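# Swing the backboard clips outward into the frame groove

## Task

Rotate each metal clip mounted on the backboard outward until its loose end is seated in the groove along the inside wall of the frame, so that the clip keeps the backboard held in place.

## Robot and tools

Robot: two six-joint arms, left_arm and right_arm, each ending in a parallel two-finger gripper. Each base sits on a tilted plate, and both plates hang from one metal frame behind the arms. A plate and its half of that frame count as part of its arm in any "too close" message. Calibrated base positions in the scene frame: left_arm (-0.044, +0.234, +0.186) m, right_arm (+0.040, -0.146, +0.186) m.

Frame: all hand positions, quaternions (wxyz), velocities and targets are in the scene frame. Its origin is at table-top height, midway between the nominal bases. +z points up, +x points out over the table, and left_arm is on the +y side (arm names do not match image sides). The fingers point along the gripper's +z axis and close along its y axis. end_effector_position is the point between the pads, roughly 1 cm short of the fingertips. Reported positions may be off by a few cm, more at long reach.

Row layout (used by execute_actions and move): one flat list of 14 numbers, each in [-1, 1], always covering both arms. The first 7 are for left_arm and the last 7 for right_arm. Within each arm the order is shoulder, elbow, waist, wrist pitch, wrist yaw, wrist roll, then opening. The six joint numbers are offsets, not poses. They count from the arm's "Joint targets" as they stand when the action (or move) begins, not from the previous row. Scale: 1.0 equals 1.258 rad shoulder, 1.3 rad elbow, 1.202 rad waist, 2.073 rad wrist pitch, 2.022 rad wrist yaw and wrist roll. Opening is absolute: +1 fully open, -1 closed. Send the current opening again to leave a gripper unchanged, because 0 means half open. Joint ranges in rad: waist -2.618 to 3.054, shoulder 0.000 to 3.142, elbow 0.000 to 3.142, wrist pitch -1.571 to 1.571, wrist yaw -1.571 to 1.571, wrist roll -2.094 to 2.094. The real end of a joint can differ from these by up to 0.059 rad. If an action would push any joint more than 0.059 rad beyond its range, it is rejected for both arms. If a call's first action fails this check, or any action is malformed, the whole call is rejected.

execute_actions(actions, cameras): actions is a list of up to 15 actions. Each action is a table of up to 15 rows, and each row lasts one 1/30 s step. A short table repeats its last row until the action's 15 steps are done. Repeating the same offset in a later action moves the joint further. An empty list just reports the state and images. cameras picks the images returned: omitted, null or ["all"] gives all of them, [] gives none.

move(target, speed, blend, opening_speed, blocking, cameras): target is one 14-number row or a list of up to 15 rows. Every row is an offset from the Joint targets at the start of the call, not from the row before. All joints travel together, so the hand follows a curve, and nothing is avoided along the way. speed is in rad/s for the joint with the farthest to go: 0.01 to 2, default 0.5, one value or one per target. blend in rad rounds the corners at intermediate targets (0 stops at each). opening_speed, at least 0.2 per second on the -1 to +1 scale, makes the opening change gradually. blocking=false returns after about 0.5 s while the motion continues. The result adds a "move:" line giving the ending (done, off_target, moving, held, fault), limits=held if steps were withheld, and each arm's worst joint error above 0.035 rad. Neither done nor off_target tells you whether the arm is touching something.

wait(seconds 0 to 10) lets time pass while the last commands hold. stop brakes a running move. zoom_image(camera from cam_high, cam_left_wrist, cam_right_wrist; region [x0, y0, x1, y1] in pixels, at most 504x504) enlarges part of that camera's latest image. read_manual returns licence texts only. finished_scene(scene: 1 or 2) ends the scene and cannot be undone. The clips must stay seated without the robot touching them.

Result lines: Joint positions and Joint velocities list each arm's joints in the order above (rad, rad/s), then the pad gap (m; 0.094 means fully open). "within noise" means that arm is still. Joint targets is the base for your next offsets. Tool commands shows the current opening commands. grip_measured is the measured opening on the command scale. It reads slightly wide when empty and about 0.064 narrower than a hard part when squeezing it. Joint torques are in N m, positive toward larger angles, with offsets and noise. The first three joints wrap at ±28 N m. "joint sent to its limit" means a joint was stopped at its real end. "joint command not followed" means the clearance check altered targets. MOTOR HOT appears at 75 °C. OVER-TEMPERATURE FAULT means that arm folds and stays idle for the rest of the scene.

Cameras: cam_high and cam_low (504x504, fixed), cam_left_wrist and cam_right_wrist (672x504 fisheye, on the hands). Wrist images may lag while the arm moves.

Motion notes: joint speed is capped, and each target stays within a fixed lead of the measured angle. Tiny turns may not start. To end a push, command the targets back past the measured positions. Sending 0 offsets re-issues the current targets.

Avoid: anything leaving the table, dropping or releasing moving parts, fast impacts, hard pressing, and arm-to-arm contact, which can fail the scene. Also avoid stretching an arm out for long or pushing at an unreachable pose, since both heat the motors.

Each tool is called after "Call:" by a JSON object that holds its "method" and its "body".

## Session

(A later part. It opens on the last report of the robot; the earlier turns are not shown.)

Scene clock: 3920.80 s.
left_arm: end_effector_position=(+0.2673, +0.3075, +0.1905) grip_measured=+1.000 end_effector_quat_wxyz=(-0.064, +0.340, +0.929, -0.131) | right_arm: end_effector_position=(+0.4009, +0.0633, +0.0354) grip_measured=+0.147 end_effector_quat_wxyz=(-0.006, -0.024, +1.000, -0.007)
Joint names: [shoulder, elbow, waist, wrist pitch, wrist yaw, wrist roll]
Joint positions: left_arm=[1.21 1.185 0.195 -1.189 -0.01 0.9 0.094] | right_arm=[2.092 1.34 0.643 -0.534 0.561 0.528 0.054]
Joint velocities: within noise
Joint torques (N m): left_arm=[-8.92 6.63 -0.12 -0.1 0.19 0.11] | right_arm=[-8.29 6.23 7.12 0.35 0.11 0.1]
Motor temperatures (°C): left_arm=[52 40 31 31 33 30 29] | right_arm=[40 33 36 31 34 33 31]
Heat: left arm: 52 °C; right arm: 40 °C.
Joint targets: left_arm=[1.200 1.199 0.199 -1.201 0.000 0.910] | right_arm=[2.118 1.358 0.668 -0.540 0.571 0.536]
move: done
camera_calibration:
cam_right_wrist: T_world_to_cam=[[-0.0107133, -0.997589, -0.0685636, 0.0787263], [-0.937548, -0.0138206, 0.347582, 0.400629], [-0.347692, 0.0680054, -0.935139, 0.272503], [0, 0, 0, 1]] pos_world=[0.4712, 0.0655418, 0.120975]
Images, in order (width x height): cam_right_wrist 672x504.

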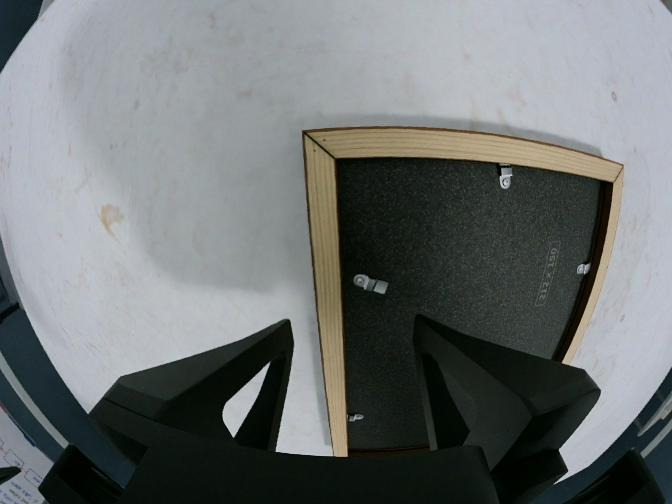

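Call:
{"method": "move", "body": {"target": [0,0,0,0,0,0,1,-0.0676,-0.05,-0.0553,0.0246,-0.018,-0.409,-0.606], "speed": 0.6, "opening_speed": 1, "cameras": ["cam_right_wrist"]}}

Call:
{"method": "zoom_image", "body": {"camera": "cam_right_wrist", "region": [290, 260, 410, 360]}}

Scene clock: 3976.27 s.
left_arm: end_effector_position=(+0.2673, +0.3075, +0.1905) grip_measured=+1.000 end_effector_quat_wxyz=(-0.064, +0.340, +0.929, -0.131) | right_arm: end_effector_position=(+0.4061, +0.0516, +0.0348) grip_measured=-0.604 end_effector_quat_wxyz=(-0.003, -0.396, +0.918, +0.000)
Joint names: [shoulder, elbow, waist, wrist pitch, wrist yaw, wrist roll]
Joint positions: left_arm=[1.21 1.185 0.195 -1.189 -0.01 0.9 0.094] | right_arm=[2.058 1.307 0.612 -0.504 0.545 -0.282 0.019]
Joint velocities: within noise
Joint torques (N m): left_arm=[-8.96 6.61 -0.13 -0.1 0.2 0.11] | right_arm=[-12.9 3.45 4.05 0.57 -0.08 -0.04]
Motor temperatures (°C): left_arm=[52 40 31 31 33 30 29] | right_arm=[40 33 38 31 34 33 31]
Heat: left arm: 52 °C; right arm: 40 °C.
Joint targets: left_arm=[1.200 1.199 0.199 -1.201 0.000 0.910] | right_arm=[2.033 1.293 0.602 -0.489 0.535 -0.291]
move: done
camera_calibration:
cam_right_wrist: T_world_to_cam=[[0.684632, -0.72397, -0.0845352, -0.228814], [-0.662713, -0.66656, 0.341335, 0.327896], [-0.303464, -0.177667, -0.936133, 0.269287], [0, 0, 0, 1]] pos_world=[0.455673, 0.100751, 0.120823]
Images, in order (width x height): cam_right_wrist 672x504.

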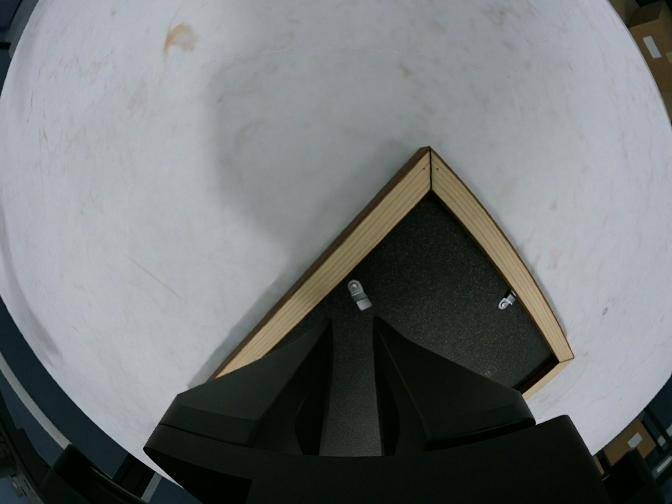

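Scaled by 4.200 from the camera's 672x504 image, which has a finer 960x720 frame.

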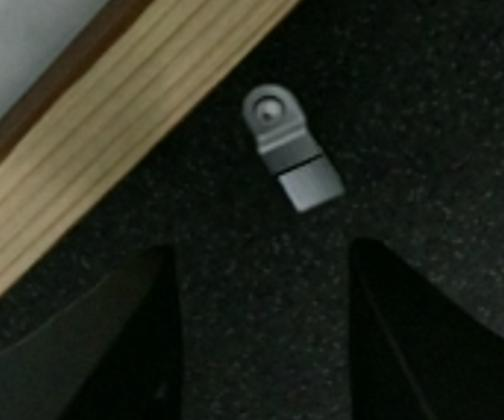

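Call:
{"method": "move", "body": {"target": [0,0,0,0,0,0,1,0.0636,0,-0.0166,0.024,-0.0035,-0.011,-0.606], "speed": 0.2, "cameras": ["cam_right_wrist"]}}

Call:
{"method": "zoom_image", "body": {"camera": "cam_right_wrist", "region": [290, 260, 410, 360]}}

Scene clock: 3998.50 s.
left_arm: end_effector_position=(+0.2673, +0.3075, +0.1905) grip_measured=+1.000 end_effector_quat_wxyz=(-0.064, +0.340, +0.929, -0.131) | right_arm: end_effector_position=(+0.4077, +0.0521, +0.0208) grip_measured=-0.604 end_effector_quat_wxyz=(-0.001, -0.395, +0.918, +0.001)
Joint names: [shoulder, elbow, waist, wrist pitch, wrist yaw, wrist roll]
Joint positions: left_arm=[1.21 1.185 0.195 -1.189 -0.01 0.9 0.094] | right_arm=[2.091 1.307 0.592 -0.455 0.537 -0.304 0.019]
Joint velocities: within noise
Joint torques (N m): left_arm=[-8.95 6.67 -0.14 -0.1 0.2 0.11] | right_arm=[-8.54 3.25 4.29 0.59 -0.1 -0.1]
Motor temperatures (°C): left_arm=[52 40 31 31 33 30 29] | right_arm=[42 33 37 31 34 33 31]
Heat: left arm: 52 °C; right arm: 42 °C.
Joint targets: left_arm=[1.200 1.199 0.199 -1.201 0.000 0.910] | right_arm=[2.113 1.293 0.582 -0.439 0.528 -0.313]
move: done
camera_calibration:
cam_right_wrist: T_world_to_cam=[[0.683296, -0.725255, -0.0843313, -0.230131], [-0.665449, -0.666118, 0.336844, 0.335245], [-0.300472, -0.174046, -0.937776, 0.255379], [0, 0, 0, 1]] pos_world=[0.457071, 0.100857, 0.107156]
Images, in order (width x height): cam_right_wrist 672x504.

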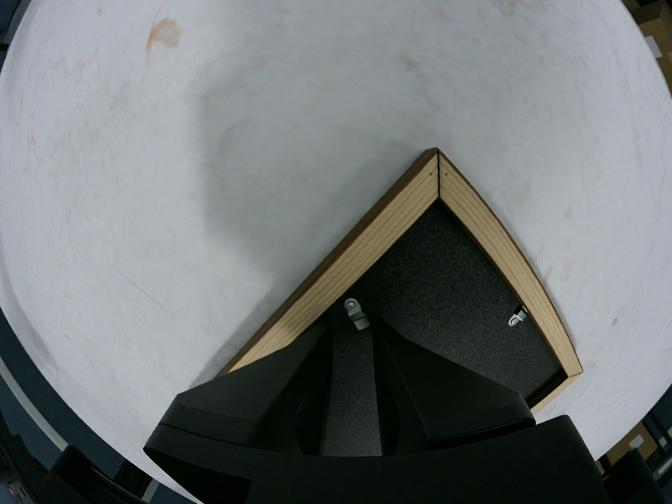

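Scaled by 4.200 from the camera's 672x504 image, which has a finer 960x720 frame.

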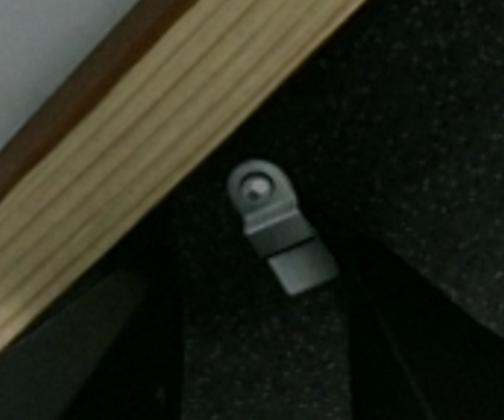

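Call:
{"method": "move", "body": {"target": [0,0,0,0,0,0,1,0.0095,0,-0.0045,0.0065,-0.001,-0.0025,-0.56], "speed": 0.1, "opening_speed": 0.5, "cameras": ["cam_right_wrist"]}}

Call:
{"method": "zoom_image", "body": {"camera": "cam_right_wrist", "region": [290, 260, 410, 360]}}

Scene clock: 4008.63 s.
left_arm: end_effector_position=(+0.2673, +0.3075, +0.1905) grip_measured=+1.000 end_effector_quat_wxyz=(-0.064, +0.340, +0.929, -0.131) | right_arm: end_effector_position=(+0.4088, +0.0525, +0.0184) grip_measured=-0.562 end_effector_quat_wxyz=(+0.002, -0.395, +0.919, +0.001)
Joint names: [shoulder, elbow, waist, wrist pitch, wrist yaw, wrist roll]
Joint positions: left_arm=[1.21 1.185 0.195 -1.189 -0.01 0.9 0.094] | right_arm=[2.096 1.307 0.588 -0.442 0.536 -0.309 0.021]
Joint velocities: within noise
Joint torques (N m): left_arm=[-8.95 6.65 -0.12 -0.09 0.19 0.12] | right_arm=[-7.95 3.04 4.21 0.58 -0.09 -0.12]
Motor temperatures (°C): left_arm=[52 40 31 31 33 30 29] | right_arm=[42 33 36 31 34 33 31]
Heat: left arm: 52 °C; right arm: 42 °C.
Joint targets: left_arm=[1.200 1.199 0.199 -1.201 0.000 0.910] | right_arm=[2.125 1.293 0.576 -0.425 0.526 -0.318]
move: done
camera_calibration:
cam_right_wrist: T_world_to_cam=[[0.682264, -0.726321, -0.0835123, -0.230396], [-0.667922, -0.665674, 0.332804, 0.338125], [-0.297314, -0.17128, -0.939291, 0.252113], [0, 0, 0, 1]] pos_world=[0.457989, 0.100921, 0.105037]
Images, in order (width x height): cam_right_wrist 672x504.

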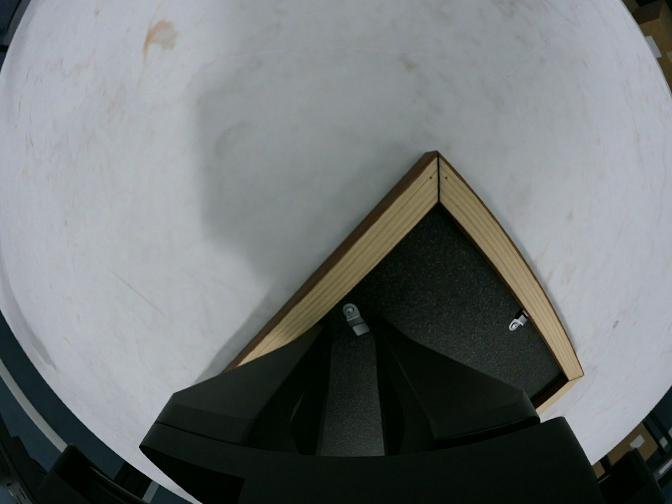

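Scaled by 4.200 from the camera's 672x504 image, which has a finer 960x720 frame.

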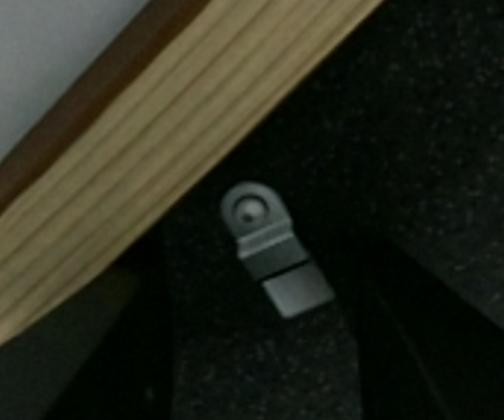

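Call:
{"method": "move", "body": {"target": [0,0,0,0,0,0,1,0,0,0,0,0,0,-0.88], "opening_speed": 0.3, "cameras": ["cam_right_wrist"]}}

Call:
{"method": "zoom_image", "body": {"camera": "cam_right_wrist", "region": [290, 260, 410, 360]}}

Call:
{"method": "move", "body": {"target": [0,0,0,0,0,0,1,0,0,0,0,0,0,-0.60], "opening_speed": 0.3, "cameras": ["cam_right_wrist"]}}

Call:
{"method": "zoom_image", "body": {"camera": "cam_right_wrist", "region": [290, 260, 410, 360]}}

Scene clock: 4039.33 s.
left_arm: end_effector_position=(+0.2673, +0.3075, +0.1905) grip_measured=+1.000 end_effector_quat_wxyz=(-0.064, +0.340, +0.929, -0.131) | right_arm: end_effector_position=(+0.4090, +0.0520, +0.0184) grip_measured=-0.876 end_effector_quat_wxyz=(+0.002, -0.396, +0.918, +0.000)
Joint names: [shoulder, elbow, waist, wrist pitch, wrist yaw, wrist roll]
Joint positions: left_arm=[1.21 1.185 0.195 -1.189 -0.01 0.9 0.094] | right_arm=[2.096 1.307 0.588 -0.442 0.539 -0.311 0.006]
Joint velocities: within noise
Joint torques (N m): left_arm=[-8.95 6.64 -0.13 -0.1 0.18 0.11] | right_arm=[-8.03 3.06 4.25 0.6 -0.13 -0.08]
Motor temperatures (°C): left_arm=[52 40 31 31 33 30 29] | right_arm=[43 33 36 31 34 33 31]
Heat: left arm: 52 °C; right arm: 43 °C.
Joint targets: left_arm=[1.200 1.199 0.199 -1.201 0.000 0.910] | right_arm=[2.125 1.293 0.576 -0.425 0.526 -0.318]
move: done
camera_calibration:
cam_right_wrist: T_world_to_cam=[[0.683866, -0.725096, -0.0810103, -0.2316], [-0.666862, -0.666237, 0.333802, 0.337501], [-0.29601, -0.174253, -0.939156, 0.251698], [0, 0, 0, 1]] pos_world=[0.457955, 0.100783, 0.104964]
Images, in order (width x height): cam_right_wrist 672x504.

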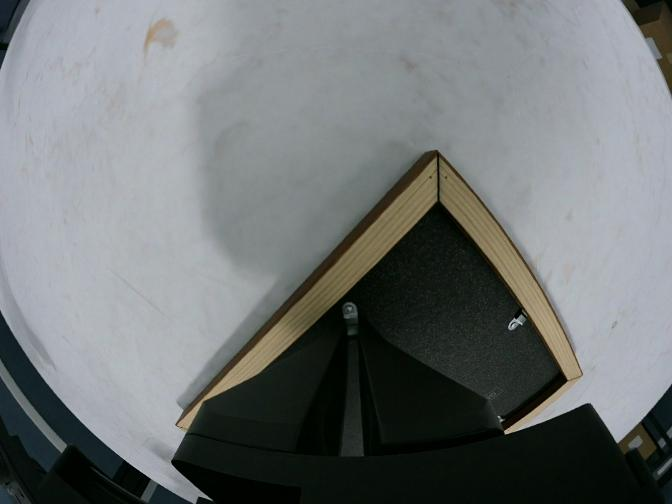

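Scaled by 4.200 from the camera's 672x504 image, which has a finer 960x720 frame.

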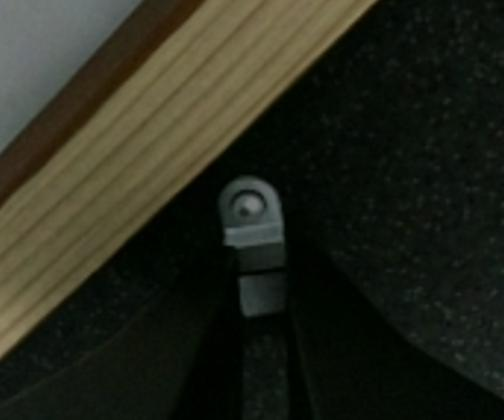

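Scene clock: 4040.47 s.
left_arm: end_effector_position=(+0.2673, +0.3075, +0.1905) grip_measured=+1.000 end_effector_quat_wxyz=(-0.064, +0.340, +0.929, -0.131) | right_arm: end_effector_position=(+0.4083, +0.0535, +0.0184) grip_measured=-0.602 end_effector_quat_wxyz=(+0.001, -0.395, +0.918, +0.005)
Joint names: [shoulder, elbow, waist, wrist pitch, wrist yaw, wrist roll]
Joint positions: left_arm=[1.21 1.185 0.195 -1.189 -0.01 0.9 0.094] | right_arm=[2.096 1.307 0.588 -0.442 0.529 -0.311 0.019]
Joint velocities: within noise
Joint torques (N m): left_arm=[-8.91 6.65 -0.13 -0.1 0.19 0.11] | right_arm=[-7.92 3.22 4.22 0.6 -0.03 -0.09]
Motor temperatures (°C): left_arm=[52 40 31 31 33 30 29] | right_arm=[43 33 36 31 34 33 31]
Heat: left arm: 52 °C; right arm: 43 °C.
Joint targets: left_arm=[1.200 1.199 0.199 -1.201 0.000 0.910] | right_arm=[2.125 1.293 0.576 -0.426 0.526 -0.318]
move: done
camera_calibration:
cam_right_wrist: T_world_to_cam=[[0.683395, -0.72451, -0.0897579, -0.229724], [-0.665603, -0.668847, 0.331083, 0.337681], [-0.299907, -0.166517, -0.939323, 0.252932], [0, 0, 0, 1]] pos_world=[0.457609, 0.101537, 0.105165]
Images, in order (width x height): cam_right_wrist 672x504.

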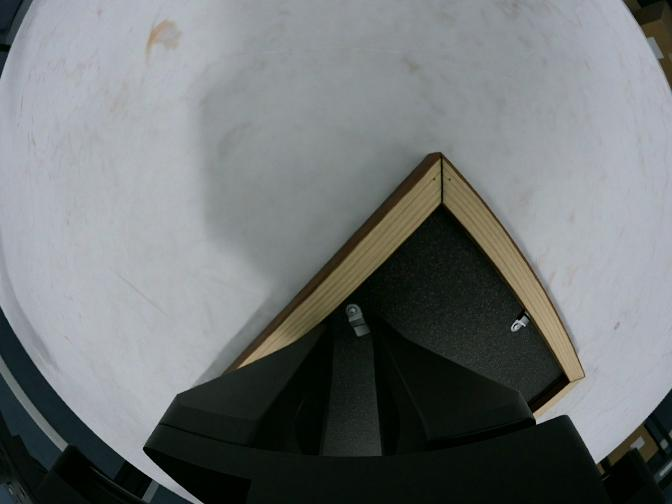

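Scaled by 4.200 from the camera's 672x504 image, which has a finer 960x720 frame.

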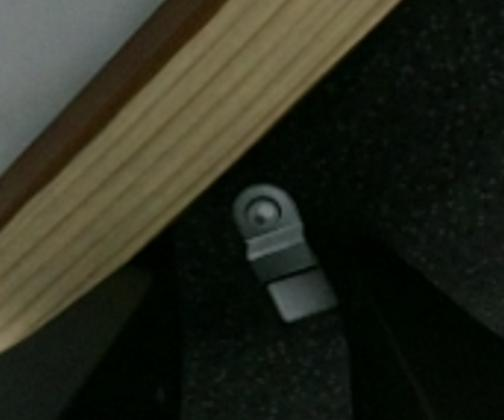

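Call:
{"method": "move", "body": {"target": [[0,0,0,0,0,0,1,-0.058,0,0.031,-0.033,0.010,0,-0.6],[0,0,0,0,0,0,1,-0.088,0,0.051,-0.060,0.013,0,-0.6],[0,0,0,0,0,0,1,-0.008,0.042,0.069,-0.034,0.021,0.2235,0.128]], "speed": [0.15,0.5,0.7], "blend": [0.01,0.02,0], "opening_speed": 1.5, "cameras": ["cam_right_wrist"]}}

Call:
{"method": "zoom_image", "body": {"camera": "cam_right_wrist", "region": [250, 230, 450, 390]}}

Scene clock: 4108.97 s.
left_arm: end_effector_position=(+0.2673, +0.3075, +0.1905) grip_measured=+1.000 end_effector_quat_wxyz=(-0.064, +0.340, +0.929, -0.131) | right_arm: end_effector_position=(+0.4018, +0.0613, +0.0325) grip_measured=+0.126 end_effector_quat_wxyz=(-0.004, -0.217, +0.976, -0.005)
Joint names: [shoulder, elbow, waist, wrist pitch, wrist yaw, wrist roll]
Joint positions: left_arm=[1.21 1.185 0.195 -1.189 -0.01 0.9 0.094] | right_arm=[2.091 1.328 0.635 -0.511 0.56 0.126 0.053]
Joint velocities: within noise
Joint torques (N m): left_arm=[-8.91 6.6 -0.13 -0.09 0.2 0.11] | right_arm=[-8.4 6.26 7.15 0.57 0.11 0.09]
Motor temperatures (°C): left_arm=[52 40 31 31 33 30 29] | right_arm=[43 33 36 31 34 33 31]
Heat: left arm: 52 °C; right arm: 43 °C.
Joint targets: left_arm=[1.200 1.199 0.199 -1.201 0.000 0.910] | right_arm=[2.115 1.348 0.660 -0.496 0.568 0.134]
move: done
camera_calibration:
cam_right_wrist: T_world_to_cam=[[0.368542, -0.926698, -0.0735415, -0.0799424], [-0.862284, -0.370337, 0.345424, 0.394176], [-0.347338, -0.0638894, -0.935561, 0.27812], [0, 0, 0, 1]] pos_world=[0.465955, 0.0896644, 0.118161]
Images, in order (width x height): cam_right_wrist 672x504.

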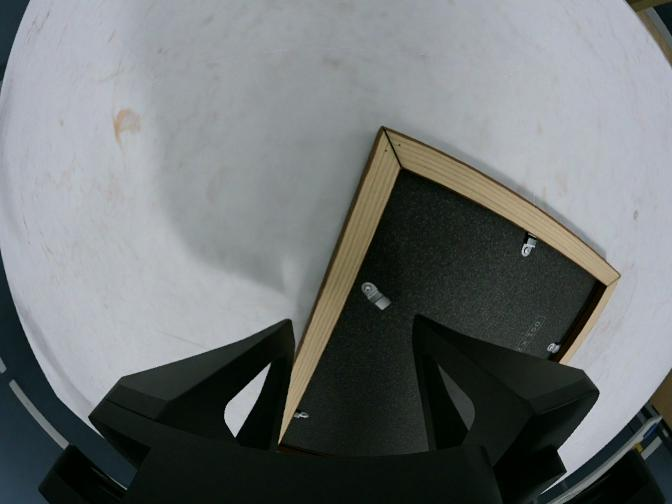

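Scaled by 2.520 from the camera's 672x504 image, which has a finer 960x720 frame.

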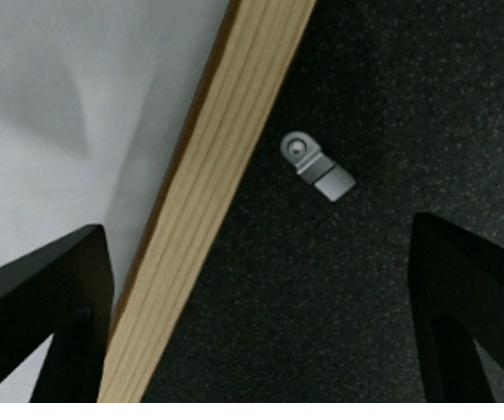

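Call:
{"method": "move", "body": {"target": [0,0,0,0,0,0,1,0.0286,0.004,-0.034,0.0207,-0.0138,-0.0185,0.128], "speed": 0.2, "cameras": ["cam_right_wrist"]}}

Call:
{"method": "zoom_image", "body": {"camera": "cam_right_wrist", "region": [250, 230, 450, 390]}}

Scene clock: 4130.80 s.
left_arm: end_effector_position=(+0.2673, +0.3075, +0.1905) grip_measured=+1.000 end_effector_quat_wxyz=(-0.064, +0.340, +0.929, -0.131) | right_arm: end_effector_position=(+0.4017, +0.0682, +0.0213) grip_measured=+0.126 end_effector_quat_wxyz=(-0.001, -0.221, +0.975, +0.002)
Joint names: [shoulder, elbow, waist, wrist pitch, wrist yaw, wrist roll]
Joint positions: left_arm=[1.21 1.185 0.195 -1.189 -0.01 0.9 0.094] | right_arm=[2.126 1.335 0.629 -0.469 0.548 0.105 0.053]
Joint velocities: within noise
Joint torques (N m): left_arm=[-8.96 6.64 -0.13 -0.08 0.2 0.11] | right_arm=[-8.28 6.13 4.6 0.57 -0.09 -0.15]
Motor temperatures (°C): left_arm=[52 40 31 31 33 30 29] | right_arm=[43 34 38 31 34 33 31]
Heat: left arm: 52 °C; right arm: 43 °C.
Joint targets: left_arm=[1.200 1.199 0.199 -1.201 0.000 0.910] | right_arm=[2.151 1.353 0.618 -0.453 0.540 0.096]
move: done
camera_calibration:
cam_right_wrist: T_world_to_cam=[[0.376103, -0.922637, -0.085373, -0.0774123], [-0.860088, -0.381902, 0.338231, 0.400554], [-0.344668, -0.0537812, -0.937183, 0.266364], [0, 0, 0, 1]] pos_world=[0.465434, 0.0958745, 0.107543]
Images, in order (width x height): cam_right_wrist 672x504.

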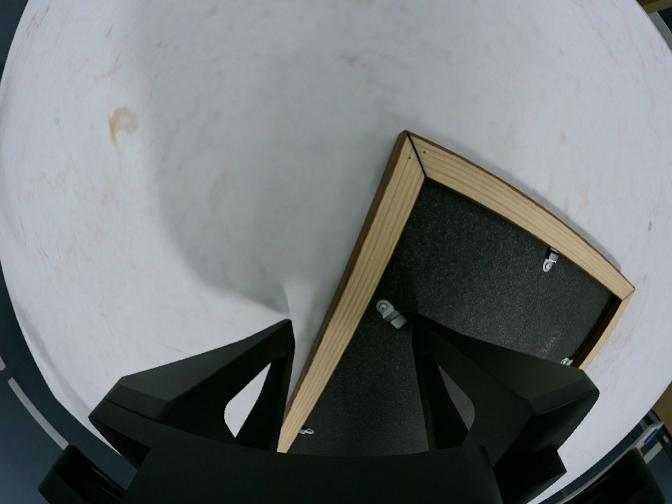

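Scaled by 2.520 from the camera's 672x504 image, which has a finer 960x720 frame.

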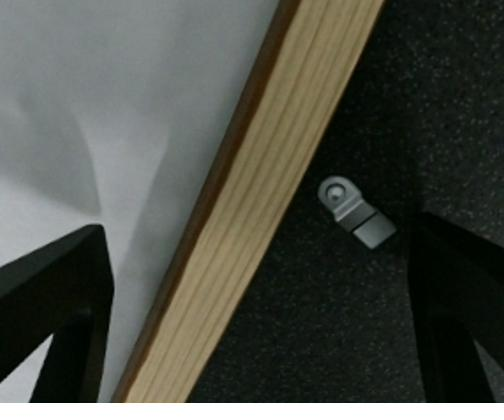

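Call:
{"method": "move", "body": {"target": [0,0,0,0,0,0,1,0.0103,0,-0.005,0.0077,-0.001,-0.0035,0.128], "speed": 0.1, "cameras": []}}

Call:
{"method": "move", "body": {"target": [0,0,0,0,0,0,1,0,0,0,0,0,0,-0.26], "opening_speed": 0.4, "cameras": ["cam_right_wrist"]}}

Call:
{"method": "zoom_image", "body": {"camera": "cam_right_wrist", "region": [250, 230, 450, 390]}}

Scene clock: 4140.50 s.
left_arm: end_effector_position=(+0.2673, +0.3075, +0.1905) grip_measured=+1.000 end_effector_quat_wxyz=(-0.064, +0.340, +0.929, -0.131) | right_arm: end_effector_position=(+0.4032, +0.0694, +0.0190) grip_measured=+0.126 end_effector_quat_wxyz=(+0.001, -0.220, +0.975, +0.003)
Joint names: [shoulder, elbow, waist, wrist pitch, wrist yaw, wrist roll]
Joint positions: left_arm=[1.21 1.185 0.195 -1.189 -0.01 0.9 0.094] | right_arm=[2.132 1.337 0.626 -0.456 0.545 0.099 0.053]
Joint velocities: within noise
Joint torques (N m): left_arm=[-8.94 6.64 -0.12 -0.09 0.2 0.12] | right_arm=[-7.8 5.87 4.3 0.61 -0.11 -0.09]
Motor temperatures (°C): left_arm=[52 40 31 31 33 30 29] | right_arm=[42 33 37 31 34 33 31]
Heat: left arm: 52 °C; right arm: 42 °C.
Joint targets: left_arm=[1.200 1.199 0.199 -1.201 0.000 0.910] | right_arm=[2.163 1.353 0.612 -0.437 0.538 0.089]
move: done
No camera images: "cameras" was empty.

Scene clock: 4141.70 s.
left_arm: end_effector_position=(+0.2673, +0.3075, +0.1905) grip_measured=+1.000 end_effector_quat_wxyz=(-0.064, +0.340, +0.929, -0.131) | right_arm: end_effector_position=(+0.4043, +0.0678, +0.0186) grip_measured=-0.258 end_effector_quat_wxyz=(+0.003, -0.219, +0.976, +0.000)
Joint names: [shoulder, elbow, waist, wrist pitch, wrist yaw, wrist roll]
Joint positions: left_arm=[1.21 1.185 0.195 -1.189 -0.01 0.9 0.094] | right_arm=[2.132 1.337 0.624 -0.454 0.551 0.098 0.035]
Joint velocities: within noise
Joint torques (N m): left_arm=[-8.95 6.64 -0.13 -0.09 0.19 0.11] | right_arm=[-7.79 5.86 4.33 0.65 -0.11 -0.14]
Motor temperatures (°C): left_arm=[52 40 31 31 33 30 29] | right_arm=[42 34 37 31 34 33 31]
Heat: left arm: 52 °C; right arm: 42 °C.
Joint targets: left_arm=[1.200 1.199 0.199 -1.201 0.000 0.910] | right_arm=[2.163 1.353 0.613 -0.437 0.538 0.089]
move: done
camera_calibration:
cam_right_wrist: T_world_to_cam=[[0.374827, -0.923521, -0.0813307, -0.0785011], [-0.863526, -0.379705, 0.331885, 0.404961], [-0.337384, -0.0541682, -0.939807, 0.261812], [0, 0, 0, 1]] pos_world=[0.46745, 0.0954501, 0.105267]
Images, in order (width x height): cam_right_wrist 672x504.

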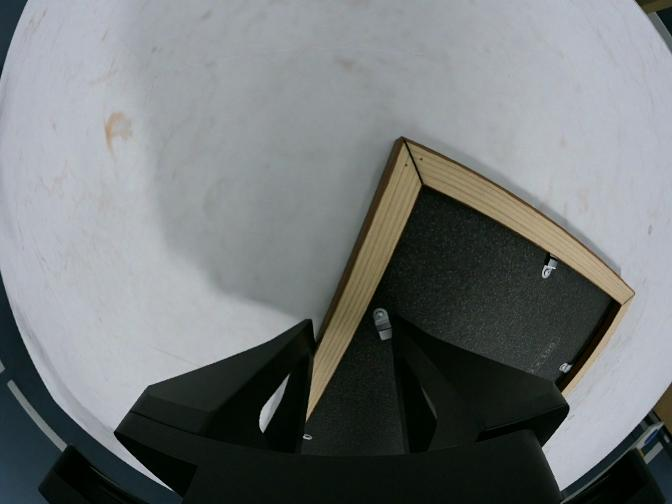

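Scaled by 2.520 from the camera's 672x504 image, which has a finer 960x720 frame.

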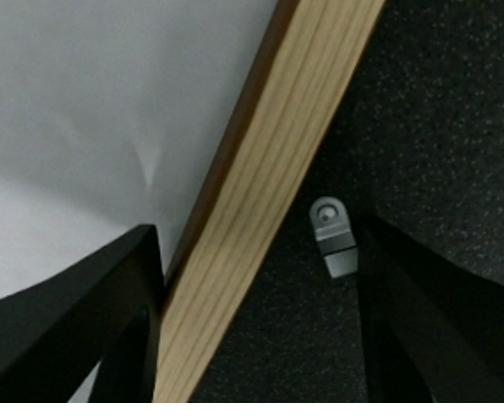

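Call:
{"method": "move", "body": {"target": [0,0,0,0,0,0,1,0,0,0,0,0,0,-0.30], "opening_speed": 0.4, "cameras": []}}

Call:
{"method": "move", "body": {"target": [0,0,0,0,0,0,1,0,0,0,0,0,0,0.1], "opening_speed": 0.5, "cameras": ["cam_right_wrist"]}}

Call:
{"method": "zoom_image", "body": {"camera": "cam_right_wrist", "region": [250, 230, 450, 390]}}

Scene clock: 4150.00 s.
left_arm: end_effector_position=(+0.2673, +0.3075, +0.1905) grip_measured=+1.000 end_effector_quat_wxyz=(-0.064, +0.340, +0.929, -0.131) | right_arm: end_effector_position=(+0.4039, +0.0685, +0.0186) grip_measured=-0.297 end_effector_quat_wxyz=(+0.002, -0.219, +0.976, +0.002)
Joint names: [shoulder, elbow, waist, wrist pitch, wrist yaw, wrist roll]
Joint positions: left_arm=[1.21 1.185 0.195 -1.189 -0.01 0.9 0.094] | right_arm=[2.132 1.337 0.624 -0.454 0.547 0.098 0.033]
Joint velocities: within noise
Joint torques (N m): left_arm=[-8.91 6.58 -0.14 -0.08 0.19 0.11] | right_arm=[-7.88 5.94 4.53 0.6 -0.08 -0.11]
Motor temperatures (°C): left_arm=[52 40 31 31 33 30 29] | right_arm=[42 34 37 31 34 33 31]
Heat: left arm: 52 °C; right arm: 42 °C.
Joint targets: left_arm=[1.200 1.199 0.199 -1.201 0.000 0.910] | right_arm=[2.163 1.353 0.613 -0.437 0.538 0.089]
move: done
No camera images: "cameras" was empty.

Scene clock: 4151.00 s.
left_arm: end_effector_position=(+0.2673, +0.3075, +0.1905) grip_measured=+1.000 end_effector_quat_wxyz=(-0.064, +0.340, +0.929, -0.131) | right_arm: end_effector_position=(+0.4045, +0.0710, +0.0191) grip_measured=+0.098 end_effector_quat_wxyz=(+0.002, -0.218, +0.976, +0.009)
Joint names: [shoulder, elbow, waist, wrist pitch, wrist yaw, wrist roll]
Joint positions: left_arm=[1.21 1.185 0.195 -1.189 -0.01 0.9 0.094] | right_arm=[2.132 1.341 0.624 -0.453 0.535 0.098 0.052]
Joint velocities: within noise
Joint torques (N m): left_arm=[-8.95 6.63 -0.12 -0.09 0.2 0.12] | right_arm=[-7.8 5.46 4.56 0.62 0.05 -0.09]
Motor temperatures (°C): left_arm=[52 40 31 31 33 30 29] | right_arm=[42 34 37 31 34 33 31]
Heat: left arm: 52 °C; right arm: 42 °C.
Joint targets: left_arm=[1.200 1.199 0.199 -1.201 0.000 0.910] | right_arm=[2.163 1.353 0.613 -0.437 0.538 0.089]
move: done
camera_calibration:
cam_right_wrist: T_world_to_cam=[[0.372109, -0.922986, -0.0981389, -0.0742288], [-0.862882, -0.382947, 0.329828, 0.406204], [-0.342008, -0.0380495, -0.938926, 0.263299], [0, 0, 0, 1]] pos_world=[0.468177, 0.0970609, 0.105956]
Images, in order (width x height): cam_right_wrist 672x504.

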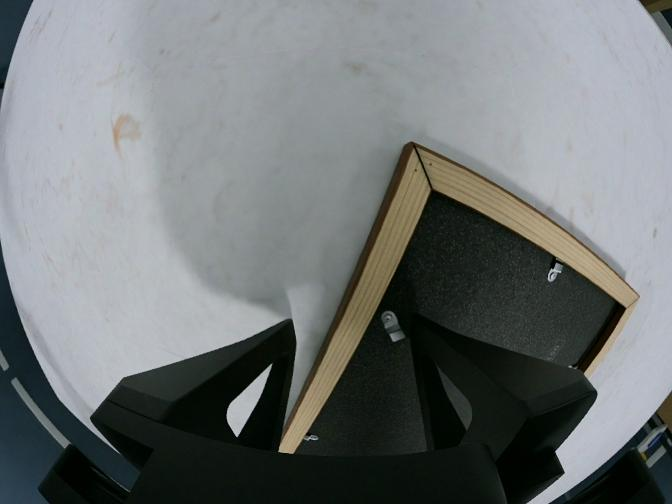

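Scaled by 2.520 from the camera's 672x504 image, which has a finer 960x720 frame.

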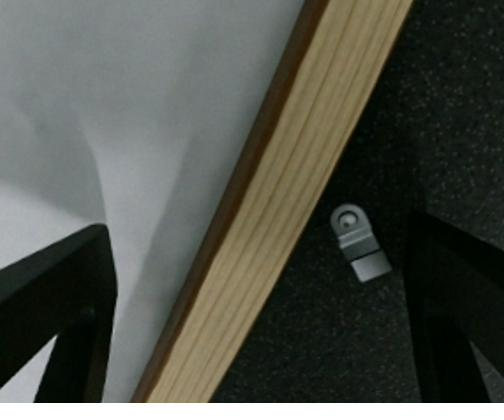

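Call:
{"method": "move", "body": {"target": [[0,0,0,0,0,0,1,-0.058,0,0.031,-0.033,0.010,0,0.149],[0,0,0,0,0,0,1,-0.035,0.0015,0.037,-0.035,0.015,0.2136,0.149]], "speed": [0.15,0.5], "blend": [0.01,0], "cameras": ["cam_right_wrist"]}}

Call:
{"method": "zoom_image", "body": {"camera": "cam_right_wrist", "region": [250, 230, 450, 390]}}

Scene clock: 4173.33 s.
left_arm: end_effector_position=(+0.2673, +0.3075, +0.1905) grip_measured=+1.000 end_effector_quat_wxyz=(-0.064, +0.340, +0.929, -0.131) | right_arm: end_effector_position=(+0.4027, +0.0654, +0.0251) grip_measured=+0.147 end_effector_quat_wxyz=(-0.002, -0.022, +1.000, -0.005)
Joint names: [shoulder, elbow, waist, wrist pitch, wrist yaw, wrist roll]
Joint positions: left_arm=[1.21 1.185 0.195 -1.189 -0.01 0.9 0.094] | right_arm=[2.118 1.341 0.631 -0.492 0.558 0.512 0.054]
Joint velocities: within noise
Joint torques (N m): left_arm=[-8.92 6.6 -0.13 -0.09 0.19 0.11] | right_arm=[-10.55 5.72 7.27 0.25 0.12 0.13]
Motor temperatures (°C): left_arm=[52 40 31 31 33 30 29] | right_arm=[42 33 37 31 34 33 31]
Heat: left arm: 52 °C; right arm: 42 °C.
Joint targets: left_arm=[1.200 1.199 0.199 -1.201 0.000 0.910] | right_arm=[2.120 1.355 0.657 -0.510 0.569 0.521]
move: done
camera_calibration:
cam_right_wrist: T_world_to_cam=[[-0.0133547, -0.997261, -0.0727485, 0.0812882], [-0.940312, -0.0122172, 0.340093, 0.407194], [-0.340051, 0.0729482, -0.937574, 0.259993], [0, 0, 0, 1]] pos_world=[0.472386, 0.0670742, 0.111192]
Images, in order (width x height): cam_right_wrist 672x504.

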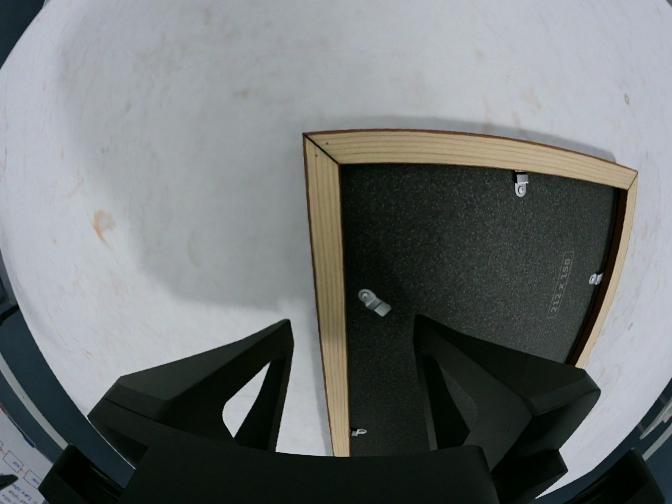

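Scaled by 2.520 from the camera's 672x504 image, which has a finer 960x720 frame.

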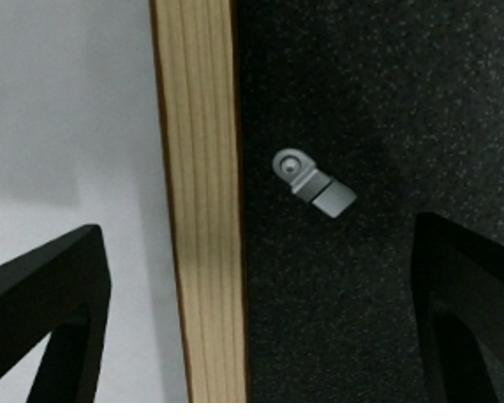

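Call:
{"method": "move", "body": {"target": [[0,0,0,0,0,0,1,0.031,0,-0.026,0.025,-0.0148,-0.0163,0.149],[0,0,0,0,0,0,1,0.0413,0,-0.0324,0.0328,-0.0148,-0.0163,0.149]], "speed": [0.2,0.1], "cameras": ["cam_right_wrist"]}}

Call:
{"method": "zoom_image", "body": {"camera": "cam_right_wrist", "region": [250, 230, 450, 390]}}

Scene clock: 4183.50 s.
left_arm: end_effector_position=(+0.2673, +0.3075, +0.1905) grip_measured=+1.000 end_effector_quat_wxyz=(-0.064, +0.340, +0.929, -0.131) | right_arm: end_effector_position=(+0.3996, +0.0707, +0.0189) grip_measured=+0.147 end_effector_quat_wxyz=(-0.004, -0.029, +1.000, +0.001)
Joint names: [shoulder, elbow, waist, wrist pitch, wrist yaw, wrist roll]
Joint positions: left_arm=[1.21 1.185 0.195 -1.189 -0.01 0.9 0.094] | right_arm=[2.138 1.341 0.631 -0.47 0.545 0.499 0.054]
Joint velocities: within noise
Joint torques (N m): left_arm=[-8.95 6.63 -0.09 -0.1 0.2 0.11] | right_arm=[-7.69 5.68 4.26 0.73 -0.05 -0.14]
Motor temperatures (°C): left_arm=[52 40 31 31 33 30 29] | right_arm=[44 33 38 31 34 33 31]
Heat: left arm: 52 °C; right arm: 44 °C.
Joint targets: left_arm=[1.200 1.199 0.199 -1.201 0.000 0.910] | right_arm=[2.171 1.355 0.618 -0.441 0.539 0.488]
move: done
camera_calibration:
cam_right_wrist: T_world_to_cam=[[-0.00118782, -0.996412, -0.0846237, 0.0813845], [-0.938169, -0.0281843, 0.345028, 0.406643], [-0.346175, 0.0798012, -0.93477, 0.254651], [0, 0, 0, 1]] pos_world=[0.469751, 0.072232, 0.104624]
Images, in order (width x height): cam_right_wrist 672x504.

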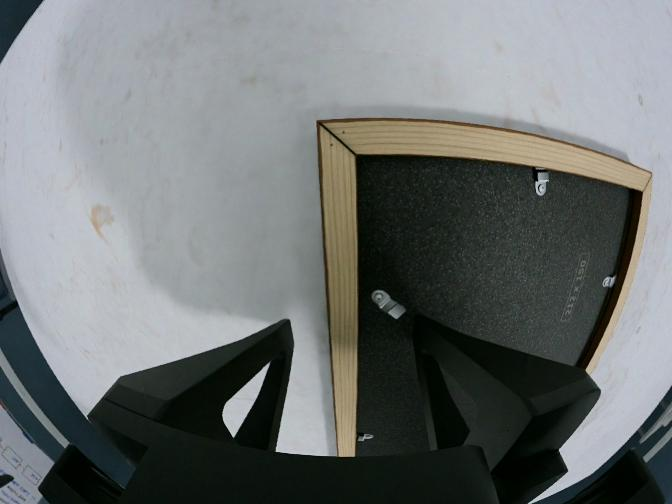

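Scaled by 2.520 from the camera's 672x504 image, which has a finer 960x720 frame.

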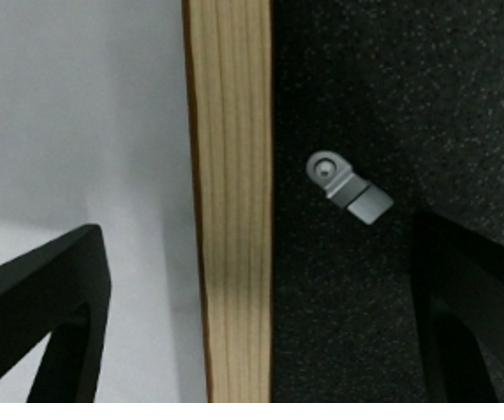

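Call:
{"method": "move", "body": {"target": [[0,0,0,0,0,0,1,-0.040,0.014,0.012,-0.008,0,0,0.149],[0,0,0,0,0,0,1,0.006,0.016,-0.0025,0,0,0,0.149]], "speed": [0.2,0.1], "cameras": ["cam_right_wrist"]}}

Call:
{"method": "zoom_image", "body": {"camera": "cam_right_wrist", "region": [250, 230, 450, 390]}}

Scene clock: 4204.70 s.
left_arm: end_effector_position=(+0.2673, +0.3075, +0.1905) grip_measured=+1.000 end_effector_quat_wxyz=(-0.064, +0.340, +0.929, -0.131) | right_arm: end_effector_position=(+0.4077, +0.0750, +0.0194) grip_measured=+0.148 end_effector_quat_wxyz=(+0.004, -0.023, +1.000, +0.007)
Joint names: [shoulder, elbow, waist, wrist pitch, wrist yaw, wrist roll]
Joint positions: left_arm=[1.21 1.185 0.195 -1.189 -0.01 0.9 0.094] | right_arm=[2.144 1.361 0.63 -0.458 0.543 0.496 0.054]
Joint velocities: within noise
Joint torques (N m): left_arm=[-8.94 6.64 -0.14 -0.1 0.2 0.12] | right_arm=[-7.68 5.86 4.18 0.58 -0.05 -0.09]
Motor temperatures (°C): left_arm=[52 40 31 31 33 30 29] | right_arm=[42 34 37 31 34 33 31]
Heat: left arm: 52 °C; right arm: 42 °C.
Joint targets: left_arm=[1.200 1.199 0.199 -1.201 0.000 0.910] | right_arm=[2.179 1.376 0.615 -0.442 0.539 0.488]
move: done
camera_calibration:
cam_right_wrist: T_world_to_cam=[[-0.0114291, -0.995225, -0.0969388, 0.0900334], [-0.944184, -0.0211774, 0.328737, 0.416373], [-0.329221, 0.0952853, -0.939433, 0.249543], [0, 0, 0, 1]] pos_world=[0.476317, 0.0746434, 0.10628]
Images, in order (width x height): cam_right_wrist 672x504.

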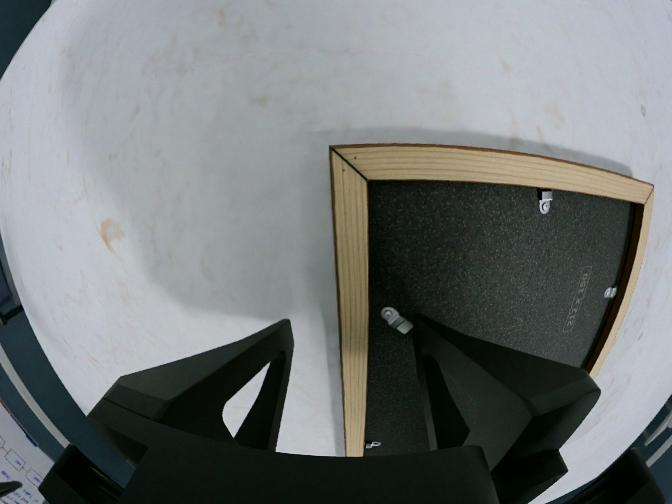

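Scaled by 2.520 from the camera's 672x504 image, which has a finer 960x720 frame.

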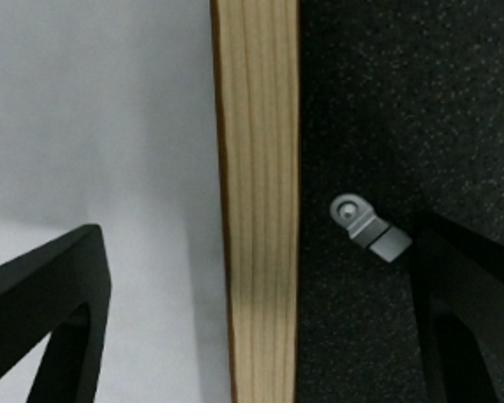

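Call:
{"method": "move", "body": {"target": [[0,0,0,0,0,0,1,-0.059,-0.035,0.031,-0.024,0.013,0,0.149],[0,0,0,0,0,0,1,-0.024,-0.035,0.008,-0.008,0.013,0,0.149]], "speed": [0.2,0.1], "cameras": ["cam_right_wrist"]}}

Call:
{"method": "zoom_image", "body": {"camera": "cam_right_wrist", "region": [250, 230, 450, 390]}}

Scene clock: 4222.90 s.
left_arm: end_effector_position=(+0.2673, +0.3075, +0.1905) grip_measured=+1.000 end_effector_quat_wxyz=(-0.064, +0.340, +0.929, -0.131) | right_arm: end_effector_position=(+0.4029, +0.0693, +0.0199) grip_measured=+0.148 end_effector_quat_wxyz=(+0.000, -0.027, +1.000, -0.001)
Joint names: [shoulder, elbow, waist, wrist pitch, wrist yaw, wrist roll]
Joint positions: left_arm=[1.21 1.185 0.195 -1.189 -0.01 0.9 0.094] | right_arm=[2.135 1.344 0.63 -0.468 0.554 0.496 0.054]
Joint velocities: within noise
Joint torques (N m): left_arm=[-8.98 6.63 -0.1 -0.09 0.2 0.11] | right_arm=[-9.46 3.34 4.71 0.54 0.14 -0.11]
Motor temperatures (°C): left_arm=[52 40 31 31 33 30 29] | right_arm=[43 34 36 31 34 33 31]
Heat: left arm: 52 °C; right arm: 43 °C.
Joint targets: left_arm=[1.200 1.199 0.199 -1.201 0.000 0.910] | right_arm=[2.149 1.330 0.625 -0.458 0.565 0.488]
move: done
camera_calibration:
cam_right_wrist: T_world_to_cam=[[-0.0029624, -0.996816, -0.0796855, 0.0807939], [-0.941656, -0.0240388, 0.335718, 0.410647], [-0.336565, 0.0760308, -0.938586, 0.253319], [0, 0, 0, 1]] pos_world=[0.472186, 0.0711481, 0.106338]
Images, in order (width x height): cam_right_wrist 672x504.

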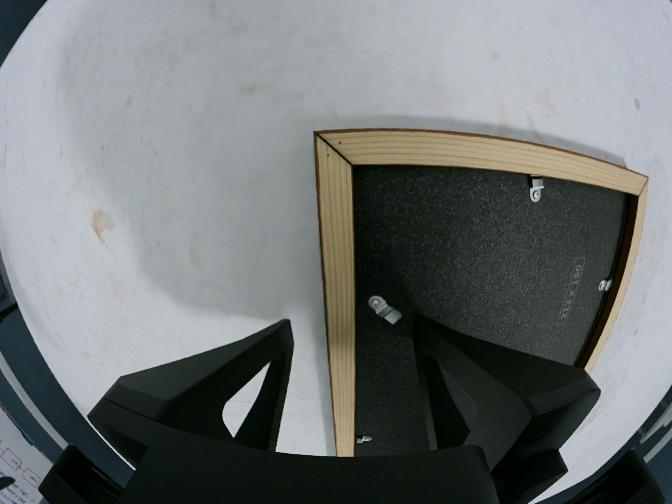

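Scaled by 2.520 from the camera's 672x504 image, which has a finer 960x720 frame.

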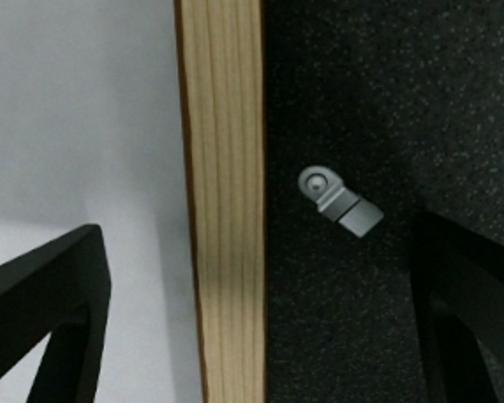

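Call:
{"method": "move", "body": {"target": [0,0,0,0,0,0,1,0.0145,0,-0.005,0.006,0,0,0.149], "speed": 0.1, "cameras": []}}

Call:
{"method": "move", "body": {"target": [0,0,0,0,0,0,1,0,0,0,0,0,0,-0.1], "opening_speed": 0.4, "cameras": ["cam_right_wrist"]}}

Call:
{"method": "zoom_image", "body": {"camera": "cam_right_wrist", "region": [250, 230, 450, 390]}}

Scene clock: 4234.27 s.
left_arm: end_effector_position=(+0.2673, +0.3075, +0.1905) grip_measured=+1.000 end_effector_quat_wxyz=(-0.064, +0.340, +0.929, -0.131) | right_arm: end_effector_position=(+0.4034, +0.0701, +0.0190) grip_measured=+0.148 end_effector_quat_wxyz=(+0.002, -0.026, +1.000, -0.001)
Joint names: [shoulder, elbow, waist, wrist pitch, wrist yaw, wrist roll]
Joint positions: left_arm=[1.21 1.185 0.195 -1.189 -0.01 0.9 0.094] | right_arm=[2.138 1.344 0.63 -0.461 0.555 0.496 0.054]
Joint velocities: within noise
Joint torques (N m): left_arm=[-8.95 6.61 -0.12 -0.09 0.2 0.11] | right_arm=[-8.12 3.18 4.46 0.58 0.07 -0.09]
Motor temperatures (°C): left_arm=[52 40 31 31 33 30 29] | right_arm=[44 33 37 31 34 33 31]
Heat: left arm: 52 °C; right arm: 44 °C.
Joint targets: left_arm=[1.200 1.199 0.199 -1.201 0.000 0.910] | right_arm=[2.167 1.330 0.619 -0.446 0.565 0.488]
move: done
No camera images: "cameras" was empty.

Scene clock: 4235.10 s.
left_arm: end_effector_position=(+0.2673, +0.3075, +0.1905) grip_measured=+1.000 end_effector_quat_wxyz=(-0.064, +0.340, +0.929, -0.131) | right_arm: end_effector_position=(+0.4037, +0.0696, +0.0190) grip_measured=-0.098 end_effector_quat_wxyz=(+0.003, -0.026, +1.000, -0.002)
Joint names: [shoulder, elbow, waist, wrist pitch, wrist yaw, wrist roll]
Joint positions: left_arm=[1.21 1.185 0.195 -1.189 -0.01 0.9 0.094] | right_arm=[2.138 1.344 0.63 -0.461 0.558 0.496 0.042]
Joint velocities: within noise
Joint torques (N m): left_arm=[-8.92 6.64 -0.12 -0.09 0.19 0.12] | right_arm=[-8.17 3.3 4.48 0.6 0.11 -0.08]
Motor temperatures (°C): left_arm=[52 40 31 31 33 30 29] | right_arm=[44 33 37 31 34 33 31]
Heat: left arm: 52 °C; right arm: 44 °C.
Joint targets: left_arm=[1.200 1.199 0.199 -1.201 0.000 0.910] | right_arm=[2.167 1.330 0.619 -0.446 0.565 0.488]
move: done
camera_calibration:
cam_right_wrist: T_world_to_cam=[[-0.00457027, -0.996956, -0.0778318, 0.0816108], [-0.943355, -0.0215231, 0.331085, 0.412272], [-0.331752, 0.0749362, -0.940386, 0.250825], [0, 0, 0, 1]] pos_world=[0.472504, 0.0714398, 0.105727]
Images, in order (width x height): cam_right_wrist 672x504.

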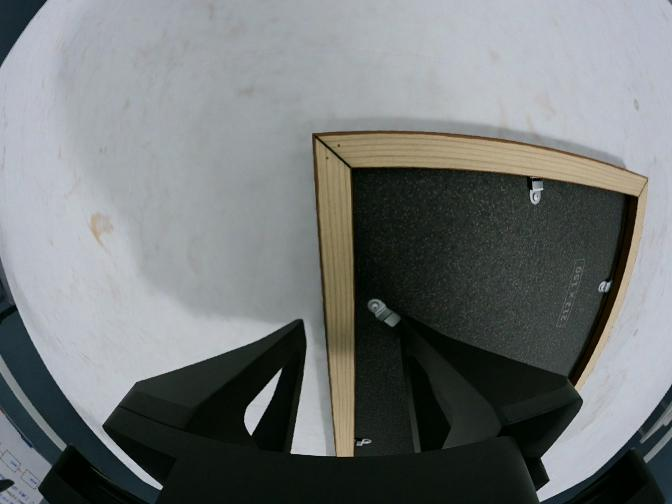

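Scaled by 2.520 from the camera's 672x504 image, which has a finer 960x720 frame.

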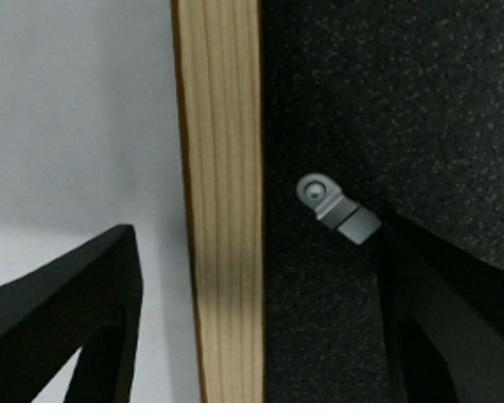

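Call:
{"method": "move", "body": {"target": [0,0,0,0,0,0,1,0,0,0,0,0,0,-0.35], "opening_speed": 0.4, "cameras": ["cam_right_wrist"]}}

Call:
{"method": "zoom_image", "body": {"camera": "cam_right_wrist", "region": [250, 230, 450, 390]}}

Scene clock: 4240.47 s.
left_arm: end_effector_position=(+0.2673, +0.3075, +0.1905) grip_measured=+1.000 end_effector_quat_wxyz=(-0.064, +0.340, +0.929, -0.131) | right_arm: end_effector_position=(+0.4048, +0.0663, +0.0187) grip_measured=-0.347 end_effector_quat_wxyz=(+0.006, -0.026, +1.000, -0.010)
Joint names: [shoulder, elbow, waist, wrist pitch, wrist yaw, wrist roll]
Joint positions: left_arm=[1.21 1.185 0.195 -1.189 -0.01 0.9 0.094] | right_arm=[2.138 1.344 0.628 -0.464 0.574 0.496 0.031]
Joint velocities: within noise
Joint torques (N m): left_arm=[-8.92 6.65 -0.13 -0.08 0.2 0.11] | right_arm=[-7.98 3.22 4.55 0.64 -0.06 -0.12]
Motor temperatures (°C): left_arm=[52 40 31 31 33 30 29] | right_arm=[44 33 36 31 34 33 31]
Heat: left arm: 52 °C; right arm: 44 °C.
Joint targets: left_arm=[1.200 1.199 0.199 -1.201 0.000 0.910] | right_arm=[2.167 1.330 0.619 -0.446 0.565 0.488]
move: done
camera_calibration:
cam_right_wrist: T_world_to_cam=[[-0.00402085, -0.998033, -0.0625663, 0.0778983], [-0.945264, -0.0166213, 0.325884, 0.413921], [-0.326283, 0.060452, -0.943337, 0.249993], [0, 0, 0, 1]] pos_world=[0.473146, 0.0695124, 0.105811]
Images, in order (width x height): cam_right_wrist 672x504.

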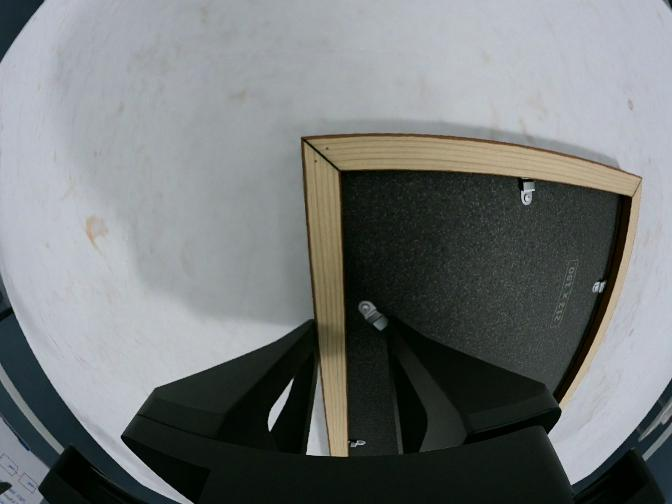

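Scaled by 2.520 from the camera's 672x504 image, which has a finer 960x720 frame.

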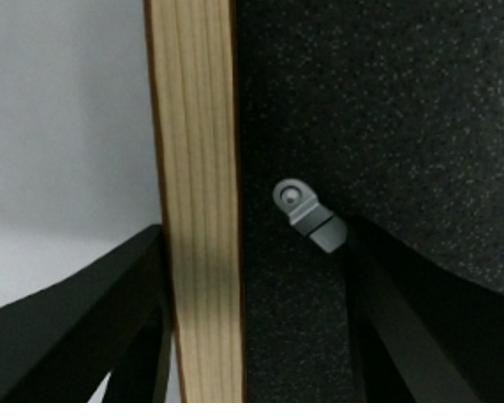

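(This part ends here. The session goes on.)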